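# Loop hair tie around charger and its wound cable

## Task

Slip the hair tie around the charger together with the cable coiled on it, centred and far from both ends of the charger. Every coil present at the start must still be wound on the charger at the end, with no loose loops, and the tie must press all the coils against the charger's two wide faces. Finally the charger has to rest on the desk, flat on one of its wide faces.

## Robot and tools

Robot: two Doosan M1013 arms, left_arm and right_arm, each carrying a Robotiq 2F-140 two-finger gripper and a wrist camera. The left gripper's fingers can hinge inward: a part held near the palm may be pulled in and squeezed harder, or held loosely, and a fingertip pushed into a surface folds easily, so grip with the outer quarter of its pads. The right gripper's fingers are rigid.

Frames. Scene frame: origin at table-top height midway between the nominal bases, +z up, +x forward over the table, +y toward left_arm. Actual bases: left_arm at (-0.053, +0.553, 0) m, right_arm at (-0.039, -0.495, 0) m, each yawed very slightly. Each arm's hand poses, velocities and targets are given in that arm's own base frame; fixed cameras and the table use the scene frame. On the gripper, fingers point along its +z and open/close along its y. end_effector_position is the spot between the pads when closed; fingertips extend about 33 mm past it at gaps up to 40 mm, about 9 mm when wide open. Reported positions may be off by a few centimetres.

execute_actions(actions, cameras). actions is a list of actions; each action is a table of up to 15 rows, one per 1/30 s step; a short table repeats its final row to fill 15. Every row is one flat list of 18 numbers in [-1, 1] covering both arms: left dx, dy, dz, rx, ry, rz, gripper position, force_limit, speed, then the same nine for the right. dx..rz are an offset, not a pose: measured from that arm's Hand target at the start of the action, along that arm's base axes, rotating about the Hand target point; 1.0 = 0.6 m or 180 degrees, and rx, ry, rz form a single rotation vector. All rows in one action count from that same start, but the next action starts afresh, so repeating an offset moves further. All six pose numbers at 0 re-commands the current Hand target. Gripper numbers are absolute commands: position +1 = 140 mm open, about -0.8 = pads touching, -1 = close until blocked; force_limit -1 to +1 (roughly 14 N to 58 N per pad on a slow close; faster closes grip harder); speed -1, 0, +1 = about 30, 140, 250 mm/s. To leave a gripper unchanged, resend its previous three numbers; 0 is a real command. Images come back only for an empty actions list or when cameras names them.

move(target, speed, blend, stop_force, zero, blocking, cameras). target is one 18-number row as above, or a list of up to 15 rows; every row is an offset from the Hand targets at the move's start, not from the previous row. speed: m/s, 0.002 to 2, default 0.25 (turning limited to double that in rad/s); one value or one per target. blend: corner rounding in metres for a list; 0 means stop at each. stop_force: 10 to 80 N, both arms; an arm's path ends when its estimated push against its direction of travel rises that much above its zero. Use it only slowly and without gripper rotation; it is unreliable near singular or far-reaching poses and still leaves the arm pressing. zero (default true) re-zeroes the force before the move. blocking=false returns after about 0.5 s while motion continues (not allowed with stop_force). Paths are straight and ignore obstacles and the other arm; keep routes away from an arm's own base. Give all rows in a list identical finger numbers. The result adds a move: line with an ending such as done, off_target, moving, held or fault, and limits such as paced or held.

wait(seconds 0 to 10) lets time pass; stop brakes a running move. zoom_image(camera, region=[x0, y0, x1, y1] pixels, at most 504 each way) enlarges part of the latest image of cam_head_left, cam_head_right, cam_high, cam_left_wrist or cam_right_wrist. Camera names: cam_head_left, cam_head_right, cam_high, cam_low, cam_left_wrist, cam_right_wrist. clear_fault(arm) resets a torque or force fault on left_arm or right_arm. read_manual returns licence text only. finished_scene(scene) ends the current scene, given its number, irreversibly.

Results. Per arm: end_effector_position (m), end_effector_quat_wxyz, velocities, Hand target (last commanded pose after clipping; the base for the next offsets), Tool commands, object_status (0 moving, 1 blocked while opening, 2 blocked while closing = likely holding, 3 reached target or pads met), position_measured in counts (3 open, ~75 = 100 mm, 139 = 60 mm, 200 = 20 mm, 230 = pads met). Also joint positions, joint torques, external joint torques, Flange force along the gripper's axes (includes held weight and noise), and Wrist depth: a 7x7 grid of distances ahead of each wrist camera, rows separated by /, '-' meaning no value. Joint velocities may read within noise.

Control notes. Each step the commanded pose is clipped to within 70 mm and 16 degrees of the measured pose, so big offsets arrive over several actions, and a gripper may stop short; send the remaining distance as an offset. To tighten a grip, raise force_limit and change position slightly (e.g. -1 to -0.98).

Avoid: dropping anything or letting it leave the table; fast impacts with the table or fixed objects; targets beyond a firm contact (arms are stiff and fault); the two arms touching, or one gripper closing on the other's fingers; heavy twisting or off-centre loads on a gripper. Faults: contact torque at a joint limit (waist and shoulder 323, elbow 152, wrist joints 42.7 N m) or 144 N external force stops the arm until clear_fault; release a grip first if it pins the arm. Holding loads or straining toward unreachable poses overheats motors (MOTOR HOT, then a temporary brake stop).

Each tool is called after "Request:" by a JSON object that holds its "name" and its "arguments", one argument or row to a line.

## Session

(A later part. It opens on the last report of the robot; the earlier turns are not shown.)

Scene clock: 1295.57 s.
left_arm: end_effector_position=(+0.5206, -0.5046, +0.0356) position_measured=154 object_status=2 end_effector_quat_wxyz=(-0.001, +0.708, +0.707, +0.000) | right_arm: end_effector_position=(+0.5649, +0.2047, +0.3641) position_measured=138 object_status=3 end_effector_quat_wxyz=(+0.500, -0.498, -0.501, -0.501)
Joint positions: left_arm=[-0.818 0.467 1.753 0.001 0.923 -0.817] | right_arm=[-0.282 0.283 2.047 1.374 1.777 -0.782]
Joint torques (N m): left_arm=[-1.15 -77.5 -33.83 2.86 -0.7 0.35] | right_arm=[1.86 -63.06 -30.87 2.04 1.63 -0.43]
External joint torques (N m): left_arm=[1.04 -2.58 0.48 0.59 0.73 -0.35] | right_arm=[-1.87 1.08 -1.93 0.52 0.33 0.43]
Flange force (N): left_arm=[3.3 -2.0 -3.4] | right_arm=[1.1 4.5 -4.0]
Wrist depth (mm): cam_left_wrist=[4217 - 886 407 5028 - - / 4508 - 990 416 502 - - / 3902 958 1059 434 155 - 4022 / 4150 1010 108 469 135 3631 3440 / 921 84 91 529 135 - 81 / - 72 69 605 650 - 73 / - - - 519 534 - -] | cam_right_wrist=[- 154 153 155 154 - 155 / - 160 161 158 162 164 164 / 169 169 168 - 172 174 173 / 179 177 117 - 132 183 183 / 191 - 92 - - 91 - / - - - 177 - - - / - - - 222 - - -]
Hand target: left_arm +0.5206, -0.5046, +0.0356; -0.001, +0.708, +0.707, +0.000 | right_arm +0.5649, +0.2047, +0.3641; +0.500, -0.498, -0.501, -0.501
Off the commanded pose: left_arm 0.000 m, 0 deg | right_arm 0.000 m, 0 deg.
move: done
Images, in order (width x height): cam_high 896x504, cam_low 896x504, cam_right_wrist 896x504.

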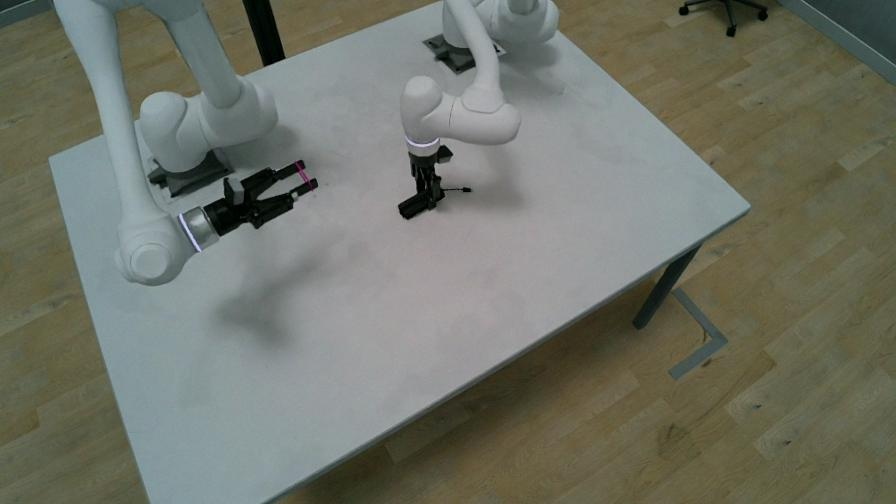

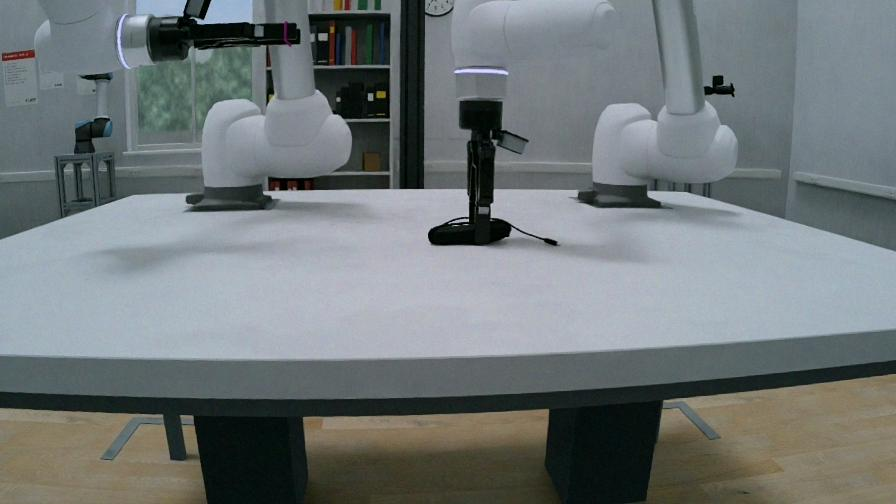

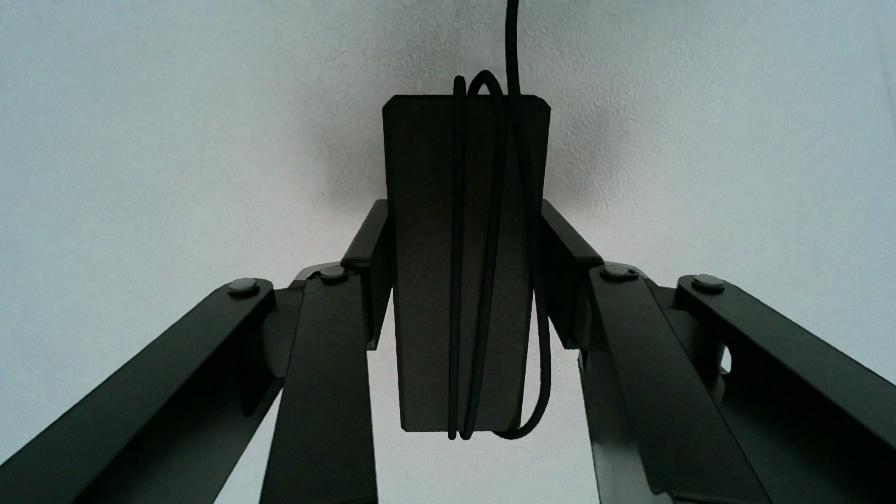

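Request:
{"name": "move", "arguments": {
  "target": [
    [0,0,0,0,0,0,0.1,-0.5,-1,0,0,0,0,0,0,-0.07,0.6,-1],
    [0,0,0.24,0,0,0,0.1,-0.5,-1,0,0,0,0,0,0,-0.07,0.6,-1]
  ],
  "cameras": ["cam_right_wrist"]
}}

Scene clock: 1305.73 s.
left_arm: end_effector_position=(+0.5206, -0.5045, +0.1797) position_measured=117 object_status=3 end_effector_quat_wxyz=(+0.000, +0.708, +0.707, +0.000) | right_arm: end_effector_position=(+0.5649, +0.2047, +0.3641) position_measured=138 object_status=3 end_effector_quat_wxyz=(+0.500, -0.498, -0.501, -0.501)
Joint positions: left_arm=[-0.818 0.349 1.632 0.001 1.161 -0.817] | right_arm=[-0.282 0.283 2.047 1.374 1.777 -0.782]
Joint torques (N m): left_arm=[0.61 -71.94 -38.11 3.84 0.01 0.34] | right_arm=[1.36 -62.97 -31.13 2.06 1.62 -0.35]
External joint torques (N m): left_arm=[-0.64 -1.77 -0.18 0.12 0.02 -0.34] | right_arm=[-1.33 0.9 -1.8 0.5 0.34 0.35]
Flange force (N): left_arm=[0.6 -2.6 -1.4] | right_arm=[1.1 4.2 -3.0]
Wrist depth (mm): cam_left_wrist=[3683 4022 895 399 3631 - - / 3582 - 1122 433 3683 - - / - 990 1076 461 - - 3352 / 4217 1017 108 500 135 3683 3582 / 914 84 91 792 135 - 81 / - 72 69 646 660 - 73 / - - - 533 526 - -] | cam_right_wrist=[277 - 285 - - 290 284 / - - 302 - 301 305 - / - - 314 - 317 - - / - - 124 313 147 - - / - - 110 - 114 92 354 / - - - - - - - / - - - 420 - - -]
Hand target: left_arm +0.5206, -0.5046, +0.1796; -0.001, +0.708, +0.707, +0.000 | right_arm +0.5649, +0.2047, +0.3641; +0.500, -0.498, -0.501, -0.501
Off the commanded pose: left_arm 0.000 m, 0 deg | right_arm 0.000 m, 0 deg.
move: done
Images, in order (width x height): cam_right_wrist 896x504.

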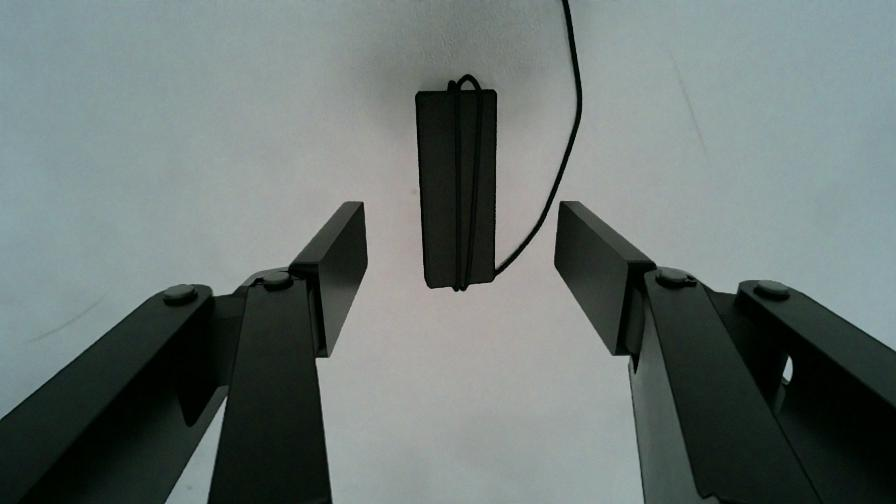

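Request:
{"name": "move", "arguments": {
  "target": [0,0.1,0.2,0,0,0,0.1,-0.5,-1,0,0,0,0,0,0,-0.07,0.6,-1],
  "cameras": ["cam_right_wrist","cam_high","cam_low","cam_head_right"]
}}

Request:
{"name": "zoom_image", "arguments": {
  "camera": "cam_low",
  "region": [400, 180, 600, 280]
}}

Request:
{"name": "zoom_image", "arguments": {
  "camera": "cam_right_wrist",
  "region": [350, 20, 650, 320]
}}

Scene clock: 1324.70 s.
left_arm: end_effector_position=(+0.5206, -0.4445, +0.2996) position_measured=117 object_status=3 end_effector_quat_wxyz=(-0.001, +0.708, +0.707, +0.000) | right_arm: end_effector_position=(+0.5649, +0.2047, +0.3641) position_measured=138 object_status=3 end_effector_quat_wxyz=(+0.500, -0.498, -0.501, -0.501)
Joint positions: left_arm=[-0.758 0.226 1.569 0.001 1.347 -0.756] | right_arm=[-0.282 0.283 2.047 1.374 1.777 -0.782]
Joint torques (N m): left_arm=[0.3 -62.83 -40.17 4.11 -0.07 0.36] | right_arm=[2.19 -62.91 -30.7 2.09 1.66 -0.26]
External joint torques (N m): left_arm=[-0.19 -1.71 -0.72 0.13 0.1 -0.36] | right_arm=[-2.1 0.85 -2.17 0.47 0.3 0.26]
Flange force (N): left_arm=[0.2 -1.5 -1.8] | right_arm=[1.2 4.4 -4.4]
Wrist depth (mm): cam_left_wrist=[- - 972 482 - 3631 3582 / - 4150 1046 508 3789 3268 - / - 987 1054 528 148 - - / 3962 1013 108 1094 135 4150 3268 / 927 84 91 827 135 - 81 / - 72 69 649 647 - 73 / - - - 522 533 - -] | cam_right_wrist=[- - - 381 - 416 - / 415 - 419 415 421 430 424 / - - - - - - 438 / - - 125 - 136 - 461 / - - 124 499 116 92 - / - - - 543 - - - / - - - 574 - - -]
Hand target: left_arm +0.5206, -0.4446, +0.2996; -0.001, +0.708, +0.707, +0.000 | right_arm +0.5649, +0.2047, +0.3641; +0.500, -0.498, -0.501, -0.501
Off the commanded pose: left_arm 0.000 m, 0 deg | right_arm 0.000 m, 0 deg.
move: done
Images, in order (width x height): cam_head_right 896x504, cam_high 896x504, cam_low 896x504, cam_right_wrist 896x504.

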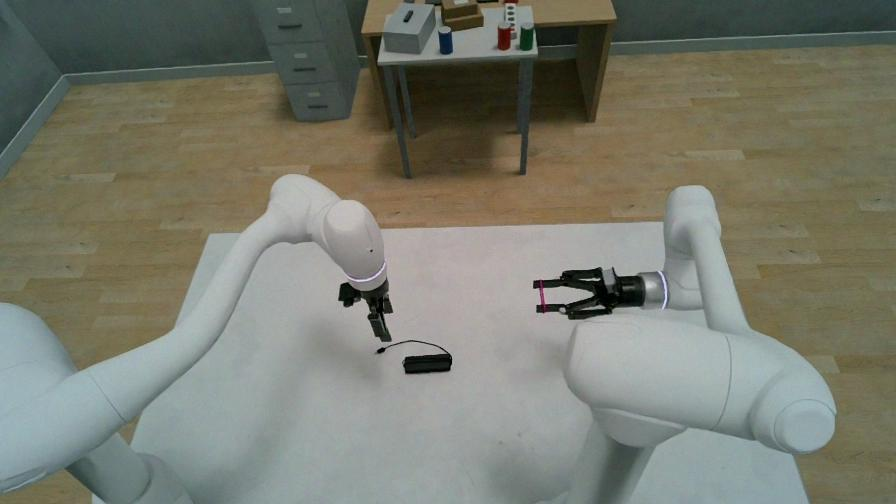

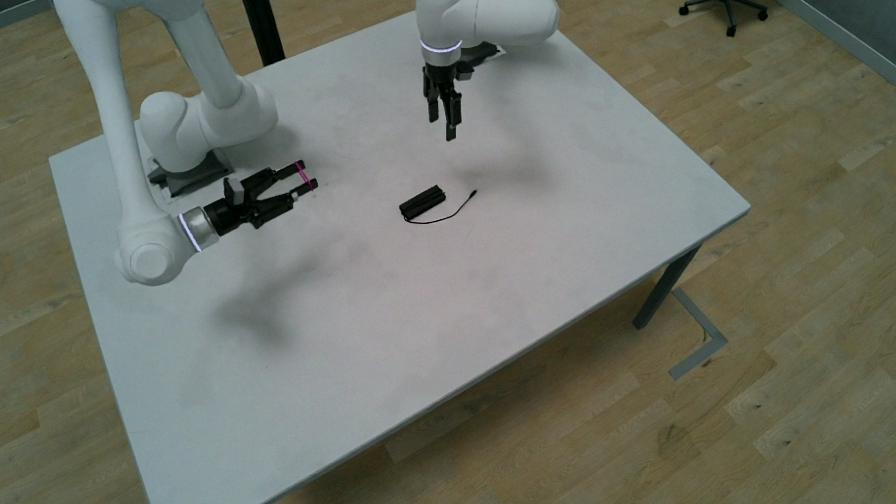

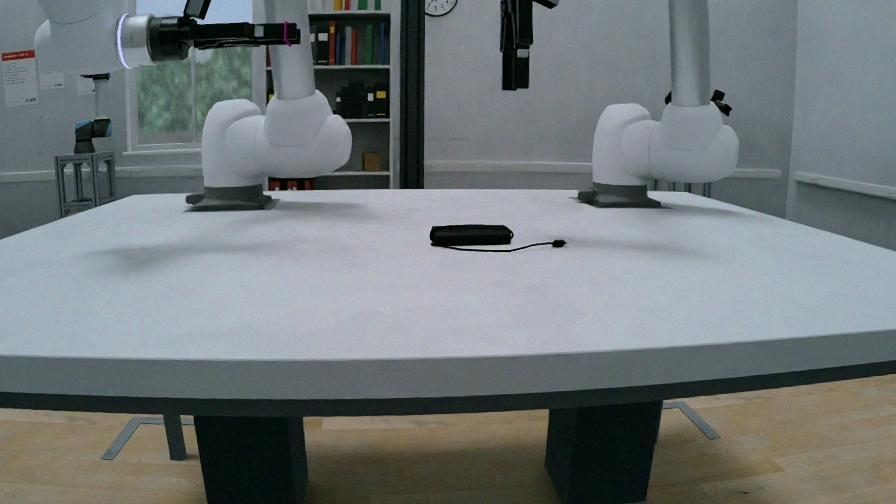

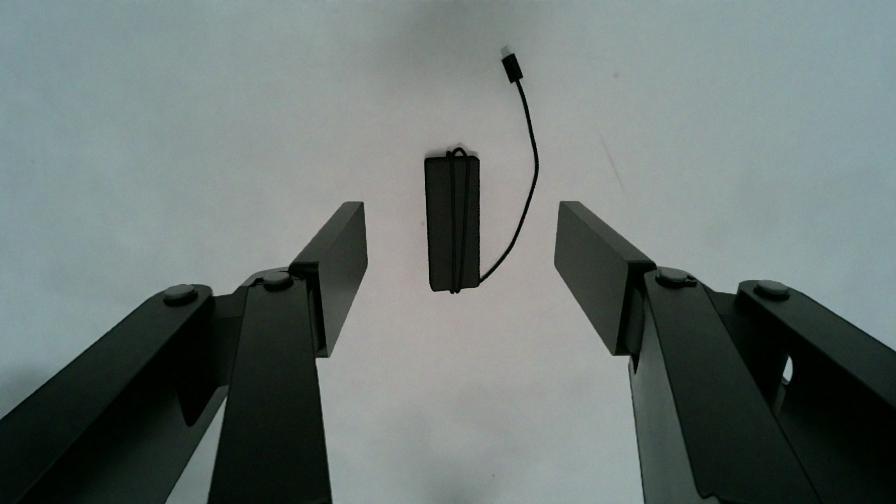

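Scaled by 2.520 from the camera's 896x504 image, which has a finer 1280x720 frame.

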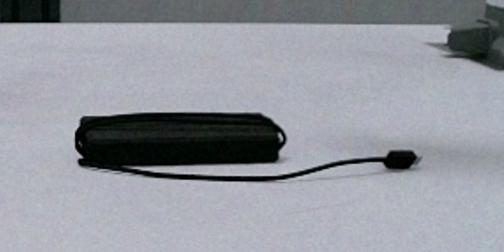

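Scaled by 1.680 from the camera's 896x504 image, which has a finer 1280x720 frame.

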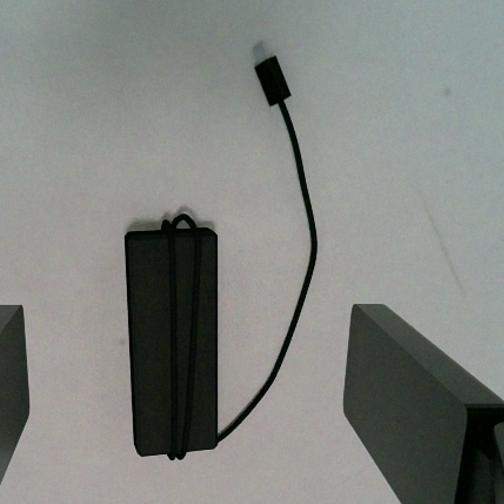

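Request:
{"name": "move", "arguments": {
  "target": [0.0783,0.1013,-0.35,0,0,0.1,-0.3,-0.5,-1,0,0,0,0,0,0,-0.07,0.6,-1],
  "cameras": ["cam_right_wrist"]
}}

Scene clock: 1359.70 s.
left_arm: end_effector_position=(+0.5675, -0.3839, +0.0896) position_measured=167 object_status=0 end_effector_quat_wxyz=(-0.001, +0.588, +0.809, +0.000) | right_arm: end_effector_position=(+0.5649, +0.2047, +0.3641) position_measured=138 object_status=3 end_effector_quat_wxyz=(+0.500, -0.498, -0.501, -0.501)
Joint positions: left_arm=[-0.645 0.362 1.797 0.001 0.984 -0.958] | right_arm=[-0.282 0.283 2.047 1.374 1.777 -0.782]
Joint torques (N m): left_arm=[0.56 -68.94 -34.28 3.27 -0.07 0.34] | right_arm=[1.75 -62.47 -31.11 2.05 1.63 -0.31]
External joint torques (N m): left_arm=[-0.52 -2.25 -0.5 0.34 0.1 -0.34] | right_arm=[-1.73 0.38 -1.78 0.51 0.33 0.31]
Flange force (N): left_arm=[0.9 -2.3 -2.6] | right_arm=[1.7 3.3 -3.5]
Wrist depth (mm): cam_left_wrist=[4217 - 968 505 593 2971 - / 4587 - 1067 538 3631 - 4022 / 4754 958 1072 553 - - - / 3683 987 108 618 154 3789 3228 / 905 84 91 795 135 - 81 / - 72 69 647 652 - 73 / - - - 528 533 - -] | cam_right_wrist=[202 201 199 - - 205 204 / 212 211 221 217 - - 217 / - - 225 224 - - 231 / - - 236 237 128 - 241 / - - 92 - - 91 - / - - - 277 - - - / - - - - - - -]
Hand target: left_arm +0.5676, -0.3838, +0.0896; -0.001, +0.588, +0.809, +0.000 | right_arm +0.5649, +0.2047, +0.3641; +0.500, -0.498, -0.501, -0.501
Off the commanded pose: left_arm 0.000 m, 0 deg | right_arm 0.000 m, 0 deg.
move: done
Images, in order (width x height): cam_right_wrist 896x504.

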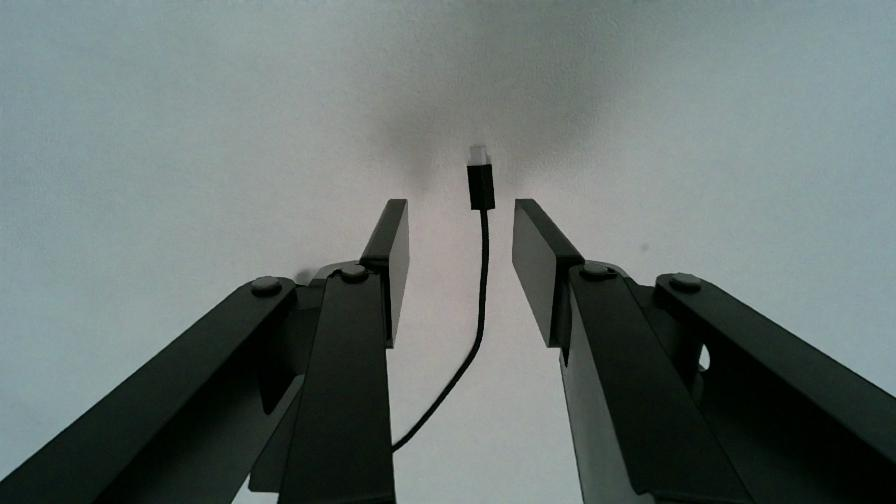

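Request:
{"name": "move", "arguments": {
  "target": [
    [0.0117,0.0153,-0.0905,0,0,0,-0.3,-0.8,-1,0,0,0,0,0,0,-0.07,0.6,-1],
    [0.0117,0.0153,-0.0905,0,0,0,-1,-0.8,-1,0,0,0,0,0,0,-0.07,0.6,-1]
  ],
  "speed": 0.1,
  "cameras": ["cam_right_wrist"]
}}

Request:
{"name": "wait", "arguments": {
  "seconds": 0.8
}}

Scene clock: 1374.03 s.
left_arm: end_effector_position=(+0.5746, -0.3746, +0.0353) position_measured=221 object_status=0 end_effector_quat_wxyz=(-0.001, +0.588, +0.809, +0.000) | right_arm: end_effector_position=(+0.5649, +0.2047, +0.3641) position_measured=138 object_status=3 end_effector_quat_wxyz=(+0.500, -0.498, -0.501, -0.501)
Joint positions: left_arm=[-0.628 0.417 1.835 0.001 0.892 -0.942] | right_arm=[-0.282 0.283 2.047 1.374 1.777 -0.782]
Joint torques (N m): left_arm=[0.29 -72.9 -32.03 3.32 0 0.41] | right_arm=[1.69 -63.15 -30.98 1.97 1.58 -0.31]
External joint torques (N m): left_arm=[-0.17 -1.72 -0.56 0.05 0.03 -0.42] | right_arm=[-1.66 1.06 -1.97 0.59 0.38 0.31]
Flange force (N): left_arm=[0.3 -1.4 -2.2] | right_arm=[1.0 4.6 -3.6]
Wrist depth (mm): cam_left_wrist=[- - 947 690 3352 4358 - / - 3113 1127 549 623 - - / - 968 1103 570 585 3440 - / 3683 1002 108 638 135 3683 3683 / 908 84 91 795 135 - 82 / - 72 69 654 657 - 73 / - - - 524 533 - -] | cam_right_wrist=[153 150 153 153 - 154 156 / 160 162 161 161 162 162 - / 169 170 168 171 172 - 174 / 177 178 180 112 177 - 184 / 191 192 - - - 194 200 / - - - - - - - / - - - - - - -]
Hand target: left_arm +0.5746, -0.3746, +0.0353; -0.001, +0.588, +0.809, +0.000 | right_arm +0.5649, +0.2047, +0.3641; +0.500, -0.498, -0.501, -0.501
Off the commanded pose: left_arm 0.000 m, 0 deg | right_arm 0.000 m, 0 deg.
move: done
Images, in order (width x height): cam_right_wrist 896x504.

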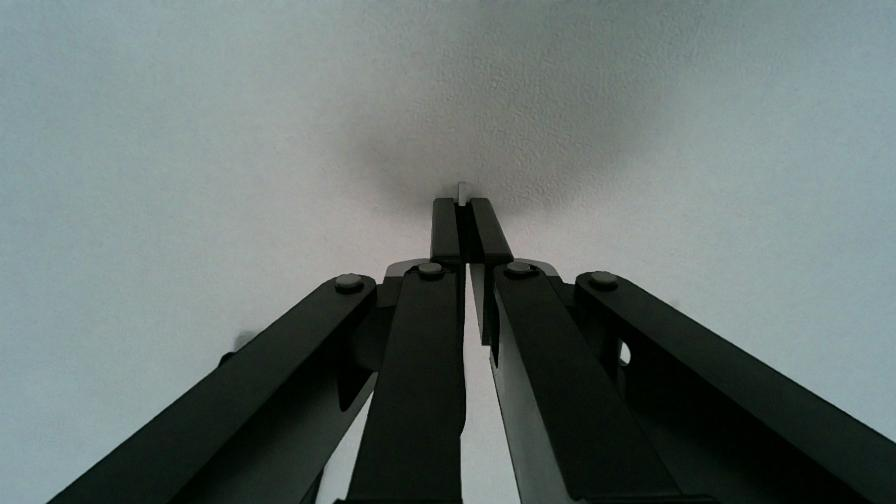

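Scene clock: 1374.83 s.
left_arm: end_effector_position=(+0.5746, -0.3746, +0.0353) position_measured=221 object_status=2 end_effector_quat_wxyz=(-0.001, +0.588, +0.809, +0.000) | right_arm: end_effector_position=(+0.5649, +0.2047, +0.3641) position_measured=138 object_status=3 end_effector_quat_wxyz=(+0.500, -0.498, -0.501, -0.501)
Joint positions: left_arm=[-0.628 0.417 1.835 0.001 0.892 -0.942] | right_arm=[-0.282 0.283 2.047 1.374 1.777 -0.782]
Joint torques (N m): left_arm=[0.67 -72.31 -32.04 3.32 -0.06 0.31] | right_arm=[1.5 -63.12 -31.02 2.08 1.58 -0.33]
External joint torques (N m): left_arm=[-0.75 -1.8 -0.46 0.05 0.09 -0.31] | right_arm=[-1.54 1.15 -1.74 0.48 0.38 0.33]
Flange force (N): left_arm=[0.1 -2.1 -2.3] | right_arm=[0.7 4.3 -3.5]
Wrist depth (mm): cam_left_wrist=[- - 954 688 650 3582 - / - 3845 1046 542 623 - - / 3533 951 1067 566 3582 - 3005 / 3735 987 108 627 135 3310 3486 / 905 84 91 790 135 - 82 / - 72 69 657 652 - 73 / - - - 533 534 - -] | cam_right_wrist=[153 152 152 153 154 155 153 / 160 159 161 163 161 161 - / 169 168 170 169 - 174 172 / 175 178 178 112 182 183 184 / 191 189 - - - 195 195 / 204 - - - - - - / - - - - - - -]
Hand target: left_arm +0.5746, -0.3746, +0.0353; -0.001, +0.588, +0.809, +0.000 | right_arm +0.5649, +0.2047, +0.3641; +0.500, -0.498, -0.501, -0.501
Tool commands: left_gripper/position=-1.0 left_gripper/force_limit=-0.8 left_gripper/speed=-1.0 right_gripper/position=-0.07 right_gripper/force_limit=+0.6 right_gripper/speed=-1.0
Off the commanded pose: left_arm 0.000 m, 0 deg | right_arm 0.000 m, 0 deg.
wait: 0.80 s; at rest by 0.17 s

Request:
{"name": "move", "arguments": {
  "target": [
    [0.006,-0.126,0.158,0,0,-0.03,-1,-0.8,-1,0,0,0,0,0,0,-0.07,0.6,-1],
    [-0.033,-0.409,0.191,0,0,-0.1,-1,-0.8,-1,0,0,0,0,0,0,-0.07,0.6,-1],
    [-0.066,-0.309,0.2745,0,0,-0.1,-1,-0.8,-1,0,0,0,0,0,0,-0.07,0.6,-1],
    [-0.069,-0.142,0.2245,0,0,-0.1,-1,-0.8,-1,0,0,0,0,0,0,-0.07,0.6,-1]
  ],
  "blend": [0.03,0.03,0.03,0],
  "speed": 0.15,
  "cameras": ["cam_right_wrist","cam_low","cam_high","cam_left_wrist"]
}}

Request:
{"name": "zoom_image", "arguments": {
  "camera": "cam_low",
  "region": [380, 130, 600, 270]
}}

Scene clock: 1398.07 s.
left_arm: end_effector_position=(+0.5332, -0.4598, +0.1700) position_measured=221 object_status=2 end_effector_quat_wxyz=(+0.000, +0.708, +0.707, +0.000) | right_arm: end_effector_position=(+0.5649, +0.2047, +0.3641) position_measured=138 object_status=3 end_effector_quat_wxyz=(+0.500, -0.498, -0.501, -0.501)
Joint positions: left_arm=[-0.761 0.324 1.686 0.001 1.133 -0.76] | right_arm=[-0.282 0.283 2.047 1.374 1.777 -0.782]
Joint torques (N m): left_arm=[0.28 -69.18 -38.15 3.81 0.03 0.25] | right_arm=[1.82 -63.26 -30.91 2.1 1.61 -0.32]
External joint torques (N m): left_arm=[-0.09 -1.71 0.23 0.13 0 -0.25] | right_arm=[-1.77 1.17 -2.04 0.47 0.35 0.31]
Flange force (N): left_arm=[1.6 -2.6 -0.9] | right_arm=[0.9 4.7 -4.0]
Wrist depth (mm): cam_left_wrist=[5229 3486 994 440 538 - - / - - 1063 472 - - - / 3845 968 1063 512 - - - / 3845 1002 108 547 135 3582 3582 / 917 84 91 854 135 - 81 / - 72 69 659 655 - 73 / - - - 520 535 - -] | cam_right_wrist=[- - 276 - 273 - 287 / 294 289 - - 294 - - / - 300 309 - - - 299 / - 346 326 112 - 334 - / - 337 - - - - - / - - - - - - - / - - - - - - -]
Hand target: left_arm +0.5332, -0.4598, +0.1700; -0.001, +0.708, +0.707, +0.000 | right_arm +0.5649, +0.2047, +0.3641; +0.500, -0.498, -0.501, -0.501
Off the commanded pose: left_arm 0.000 m, 0 deg | right_arm 0.000 m, 0 deg.
move: done
Images, in order (width x height): cam_high 896x504, cam_low 896x504, cam_left_wrist 896x504, cam_right_wrist 896x504.

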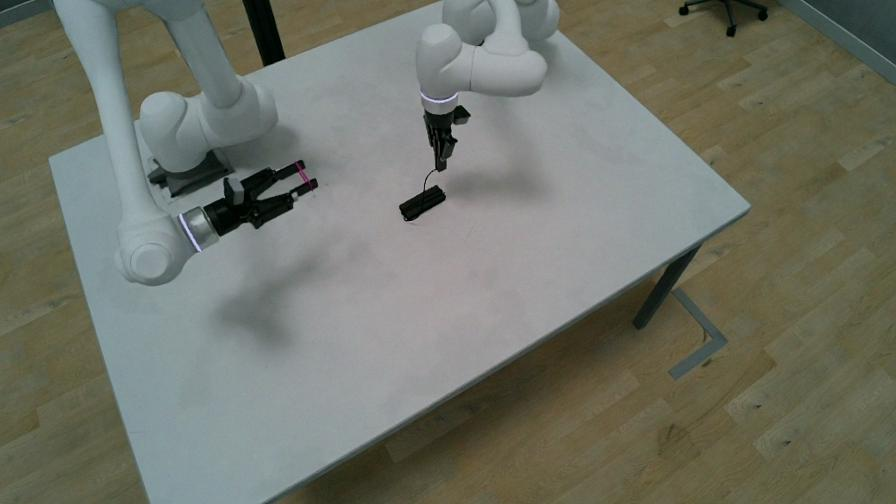

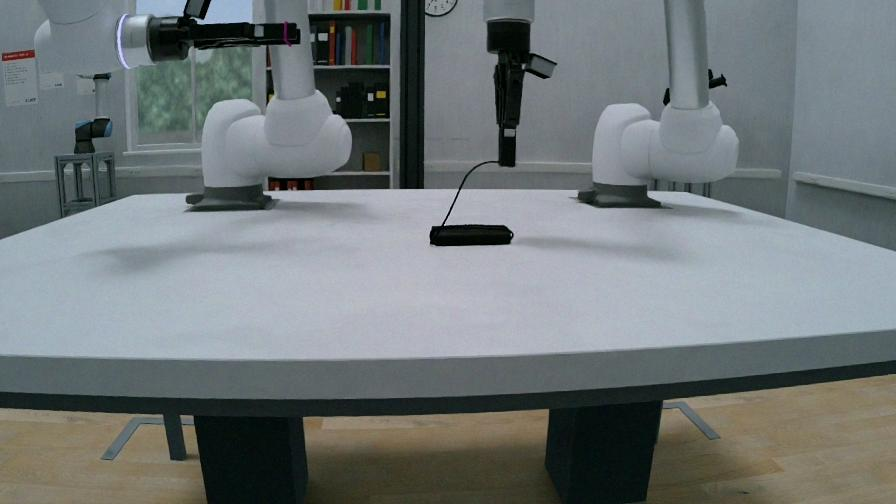

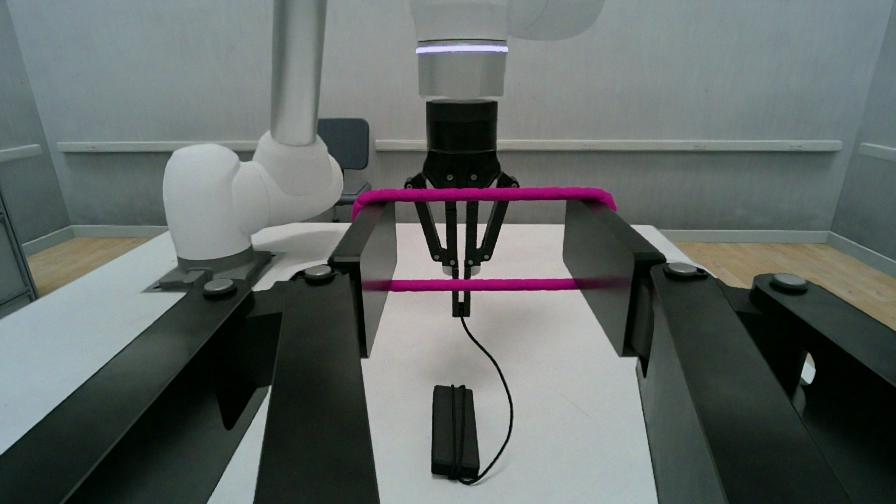

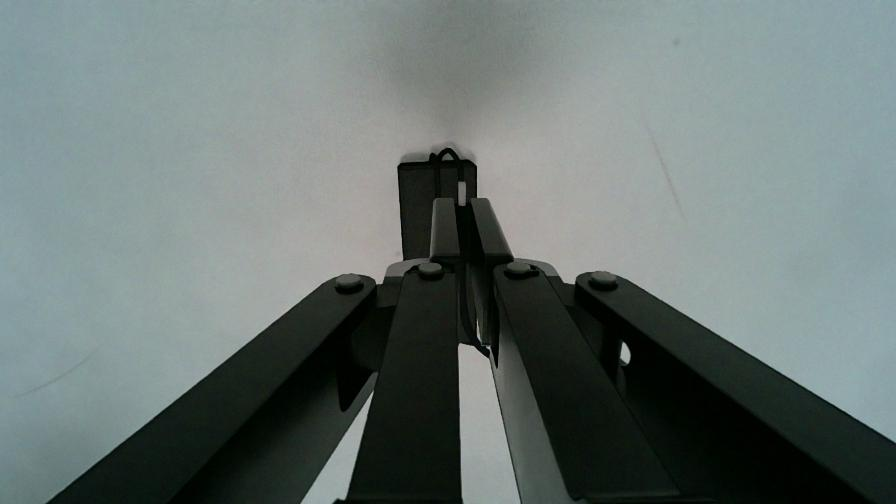

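Scaled by 2.291 from the camera's 896x504 image, which has a finer 1280x720 frame.

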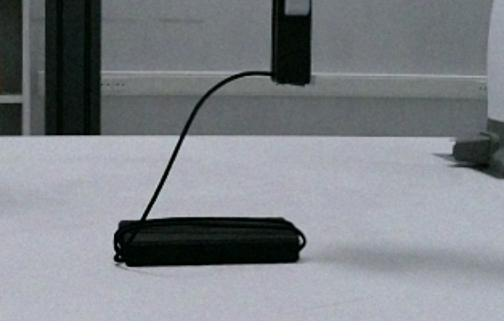

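Request:
{"name": "move", "arguments": {
  "target": [
    [-0.047,0.05,-0.083,0,0,0,-1,-0.8,-1,0,0,0,0,0,0,-0.07,0.6,-1],
    [-0.045,0.105,-0.175,0,0,0,-1,-0.8,-1,0,0,0,0,0,0,-0.07,0.6,-1]
  ],
  "blend": [0.02,0],
  "speed": 0.1,
  "cameras": ["cam_right_wrist","cam_low","cam_high","cam_left_wrist"]
}}

Request:
{"name": "zoom_image", "arguments": {
  "camera": "cam_low",
  "region": [380, 130, 600, 270]
}}

Request:
{"name": "zoom_image", "arguments": {
  "camera": "cam_left_wrist",
  "region": [370, 300, 620, 500]
}}

Scene clock: 1412.33 s.
left_arm: end_effector_position=(+0.5062, -0.3968, +0.0650) position_measured=221 object_status=2 end_effector_quat_wxyz=(+0.000, +0.708, +0.707, +0.000) | right_arm: end_effector_position=(+0.5649, +0.2047, +0.3641) position_measured=138 object_status=3 end_effector_quat_wxyz=(+0.500, -0.498, -0.501, -0.501)
Joint positions: left_arm=[-0.719 0.329 1.9 0.001 0.914 -0.718] | right_arm=[-0.282 0.283 2.047 1.374 1.777 -0.782]
Joint torques (N m): left_arm=[-0.33 -65.28 -33.09 3.44 -0.05 0.32] | right_arm=[1.48 -62.68 -30.9 2.13 1.64 -0.35]
External joint torques (N m): left_arm=[0.25 -1.24 -0.08 0 0.07 -0.32] | right_arm=[-1.49 0.62 -2 0.44 0.32 0.35]
Flange force (N): left_arm=[0.8 -1.2 -1.5] | right_arm=[1.6 4.1 -3.3]
Wrist depth (mm): cam_left_wrist=[- - 968 500 - - - / - 3789 1046 533 627 - - / - 990 1085 548 3582 - 4150 / 3962 998 108 608 135 3845 3683 / 914 84 91 797 135 - 81 / - 71 69 654 649 - 73 / - - - 525 533 - -] | cam_right_wrist=[- 179 179 - 181 180 182 / - 189 189 192 191 197 187 / 199 202 - - 200 209 - / - 210 215 112 212 216 219 / 229 - - - - 227 230 / - - - - - - 251 / - - - - - - -]
Hand target: left_arm +0.5062, -0.3968, +0.0650; -0.001, +0.708, +0.707, +0.000 | right_arm +0.5649, +0.2047, +0.3641; +0.500, -0.498, -0.501, -0.501
Off the commanded pose: left_arm 0.000 m, 0 deg | right_arm 0.000 m, 0 deg.
move: done
Images, in order (width x height): cam_high 896x504, cam_low 896x504, cam_left_wrist 896x504, cam_right_wrist 896x504.

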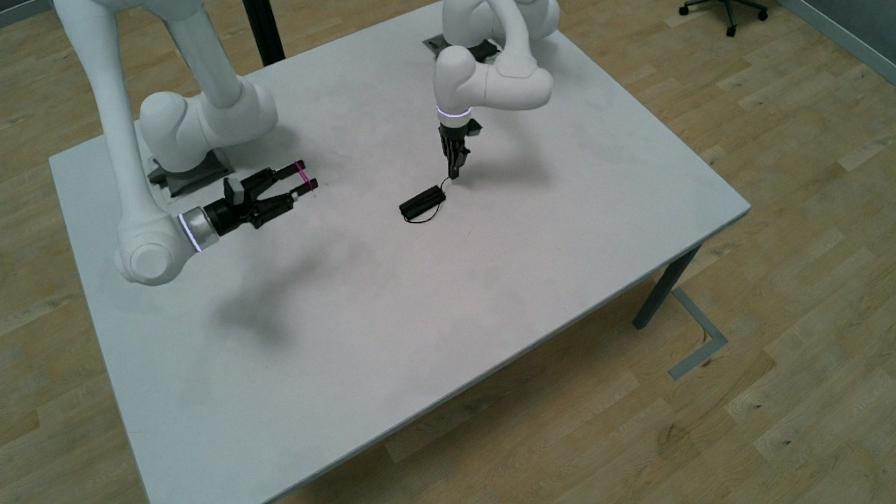

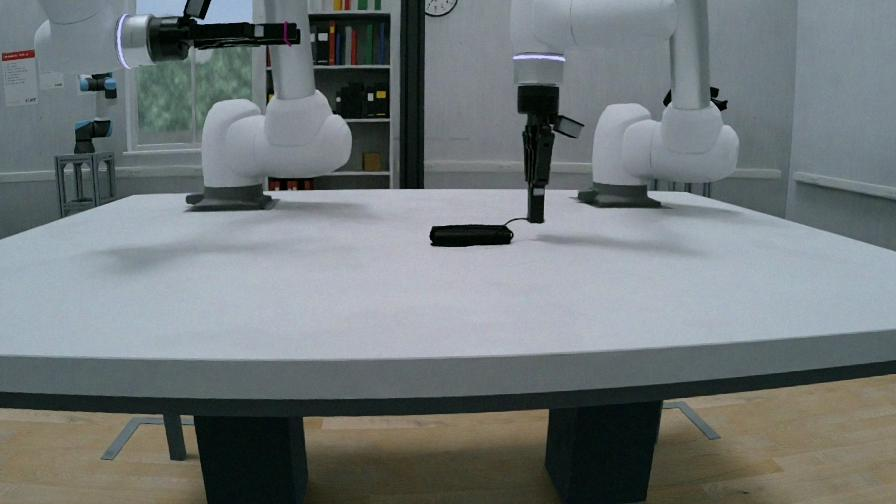

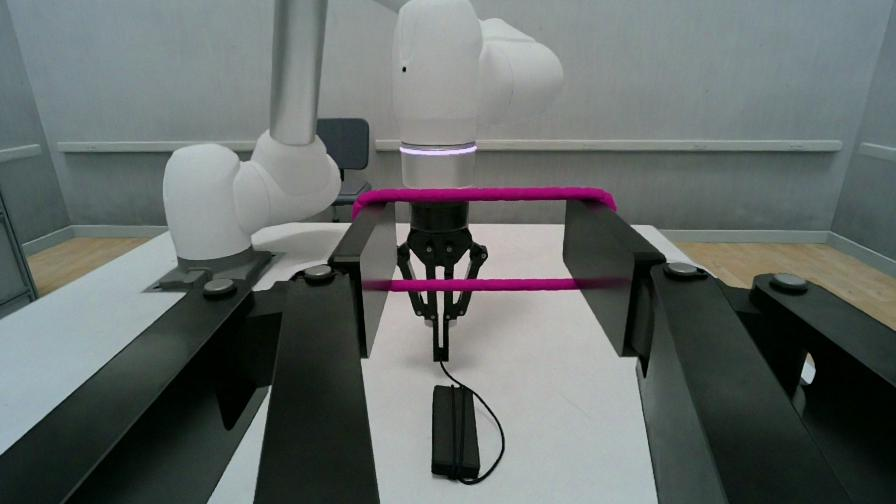

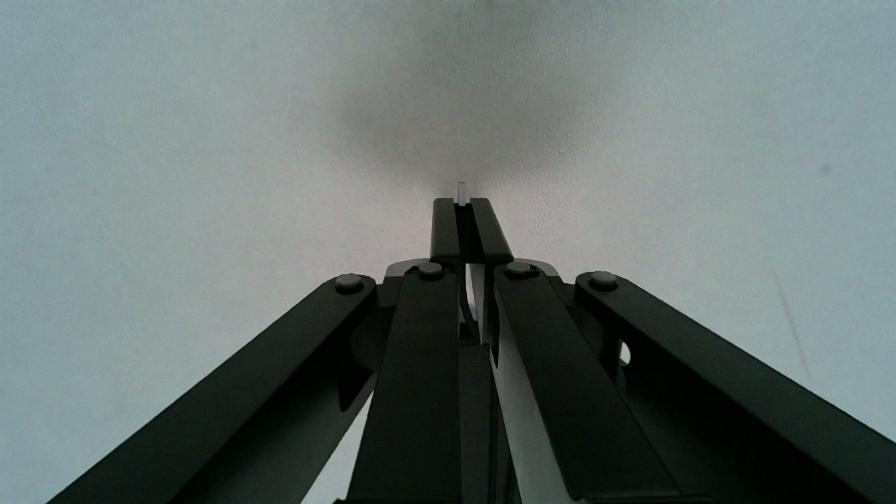

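Scaled by 2.291 from the camera's 896x504 image, which has a finer 1280x720 frame.

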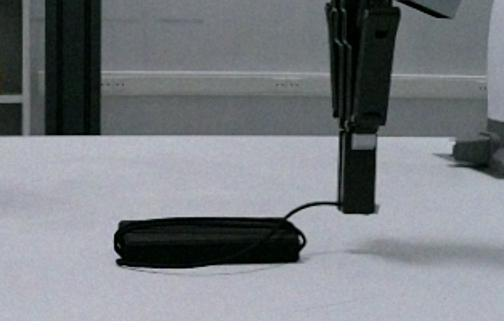

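Scaled by 2.016 from the camera's 896x504 image, which has a finer 1280x720 frame.

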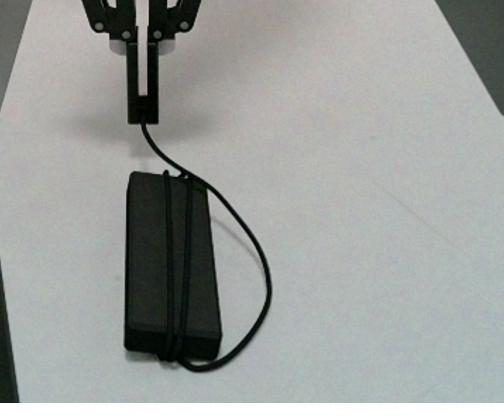

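Request:
{"name": "move", "arguments": {
  "target": [
    [0.04,-0.089,0.225,0,0,0,-1,-0.8,-1,0,0,0,0,0,0,-0.07,0.6,-1],
    [0.04,-0.38,0.24,0,0,0,-1,-0.8,-1,0,0,0,0,0,0,-0.07,0.6,-1],
    [0.015,-0.355,0.288,0,0,0,-1,-0.8,-1,0,0,0,0,0,0,-0.07,0.6,-1]
  ],
  "blend": [0.03,0.02,0],
  "speed": 0.15,
  "cameras": ["cam_right_wrist","cam_low","cam_left_wrist"]
}}

Request:
{"name": "zoom_image", "arguments": {
  "camera": "cam_low",
  "region": [380, 130, 600, 270]
}}

Request:
{"name": "zoom_image", "arguments": {
  "camera": "cam_left_wrist",
  "region": [370, 300, 620, 500]
}}

Scene clock: 1431.03 s.
left_arm: end_effector_position=(+0.5151, -0.6098, +0.2379) position_measured=221 object_status=2 end_effector_quat_wxyz=(+0.000, +0.708, +0.707, +0.000) | right_arm: end_effector_position=(+0.5649, +0.2047, +0.3641) position_measured=138 object_status=3 end_effector_quat_wxyz=(+0.500, -0.498, -0.501, -0.501)
Joint positions: left_arm=[-0.913 0.43 1.405 0.001 1.308 -0.912] | right_arm=[-0.282 0.283 2.047 1.374 1.777 -0.782]
Joint torques (N m): left_arm=[0.19 -81.65 -40.15 4.11 -0.1 0.35] | right_arm=[2.06 -63.13 -30.78 2.12 1.59 -0.33]
External joint torques (N m): left_arm=[-0.31 -1.5 -0.19 0.06 0.13 -0.35] | right_arm=[-2.07 1.05 -2.18 0.45 0.37 0.33]
Flange force (N): left_arm=[0.9 -1.8 -1.1] | right_arm=[1.1 4.7 -4.5]
Wrist depth (mm): cam_left_wrist=[3683 - 921 310 - 4432 - / - 3962 987 345 3683 - - / 4217 944 1013 354 - 4085 3902 / 3683 1006 108 382 135 3789 3486 / 914 84 91 804 135 - 81 / - 72 69 650 660 - 73 / - - - 519 534 - -] | cam_right_wrist=[338 - - - - 349 - / - - - 356 356 361 - / 377 - - 368 - 374 388 / - - 396 112 397 408 - / - 417 - - - 426 431 / - - - - - - 458 / - - - - - - -]
Hand target: left_arm +0.5152, -0.6098, +0.2378; -0.001, +0.708, +0.707, +0.000 | right_arm +0.5649, +0.2047, +0.3641; +0.500, -0.498, -0.501, -0.501
Off the commanded pose: left_arm 0.000 m, 0 deg | right_arm 0.000 m, 0 deg.
move: done; blend cut to 0.0179 m at target 2
Images, in order (width x height): cam_low 896x504, cam_left_wrist 896x504, cam_right_wrist 896x504.

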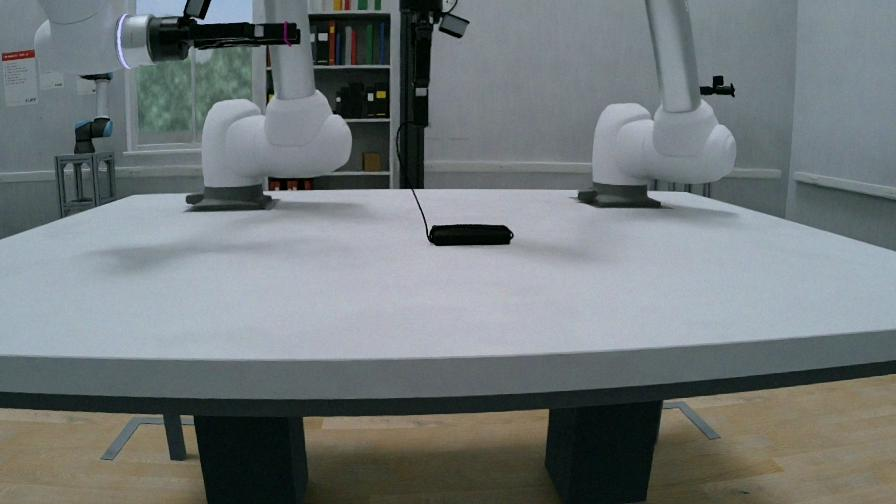

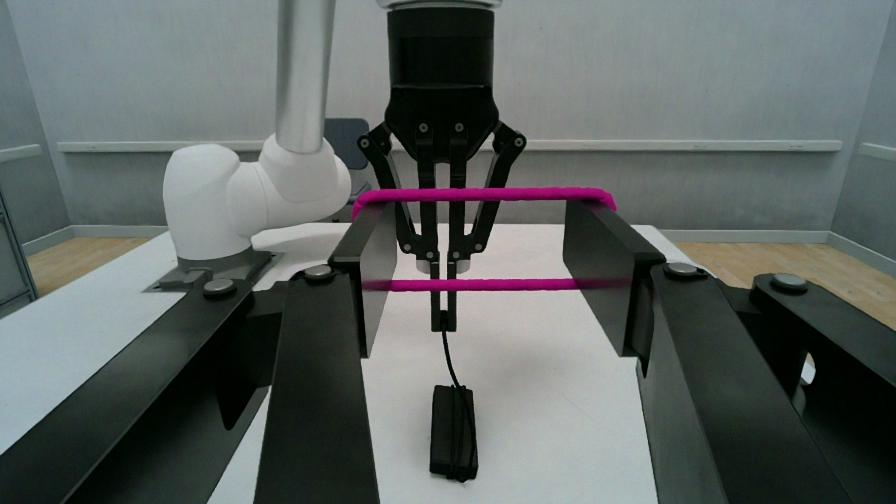

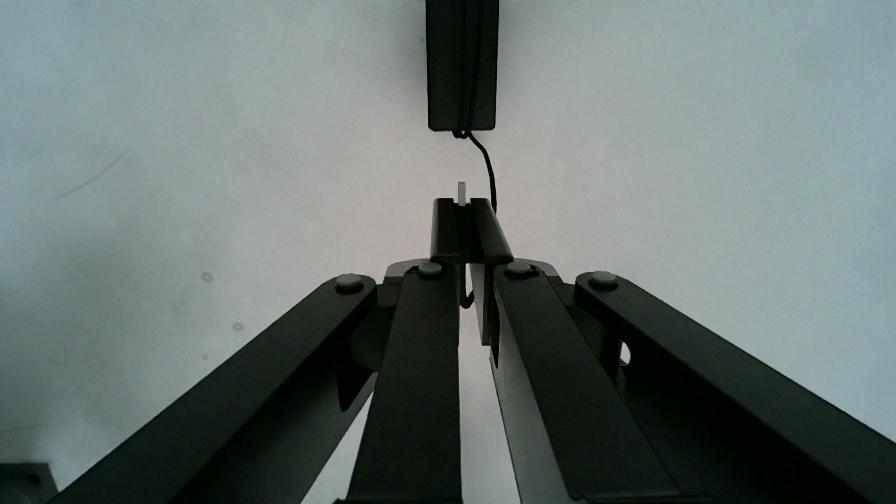

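Scaled by 2.291 from the camera's 896x504 image, which has a finer 1280x720 frame.

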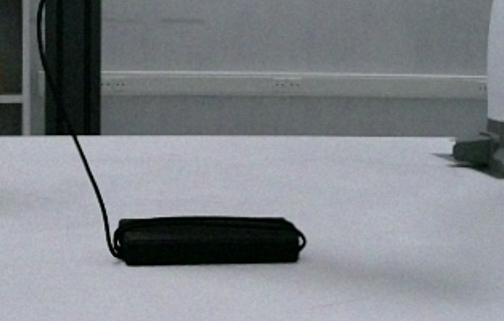

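Scaled by 2.016 from the camera's 896x504 image, which has a finer 1280x720 frame.

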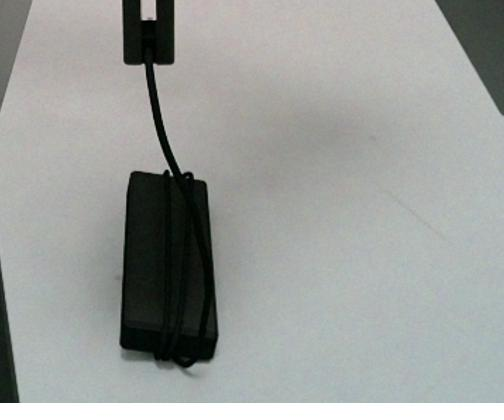

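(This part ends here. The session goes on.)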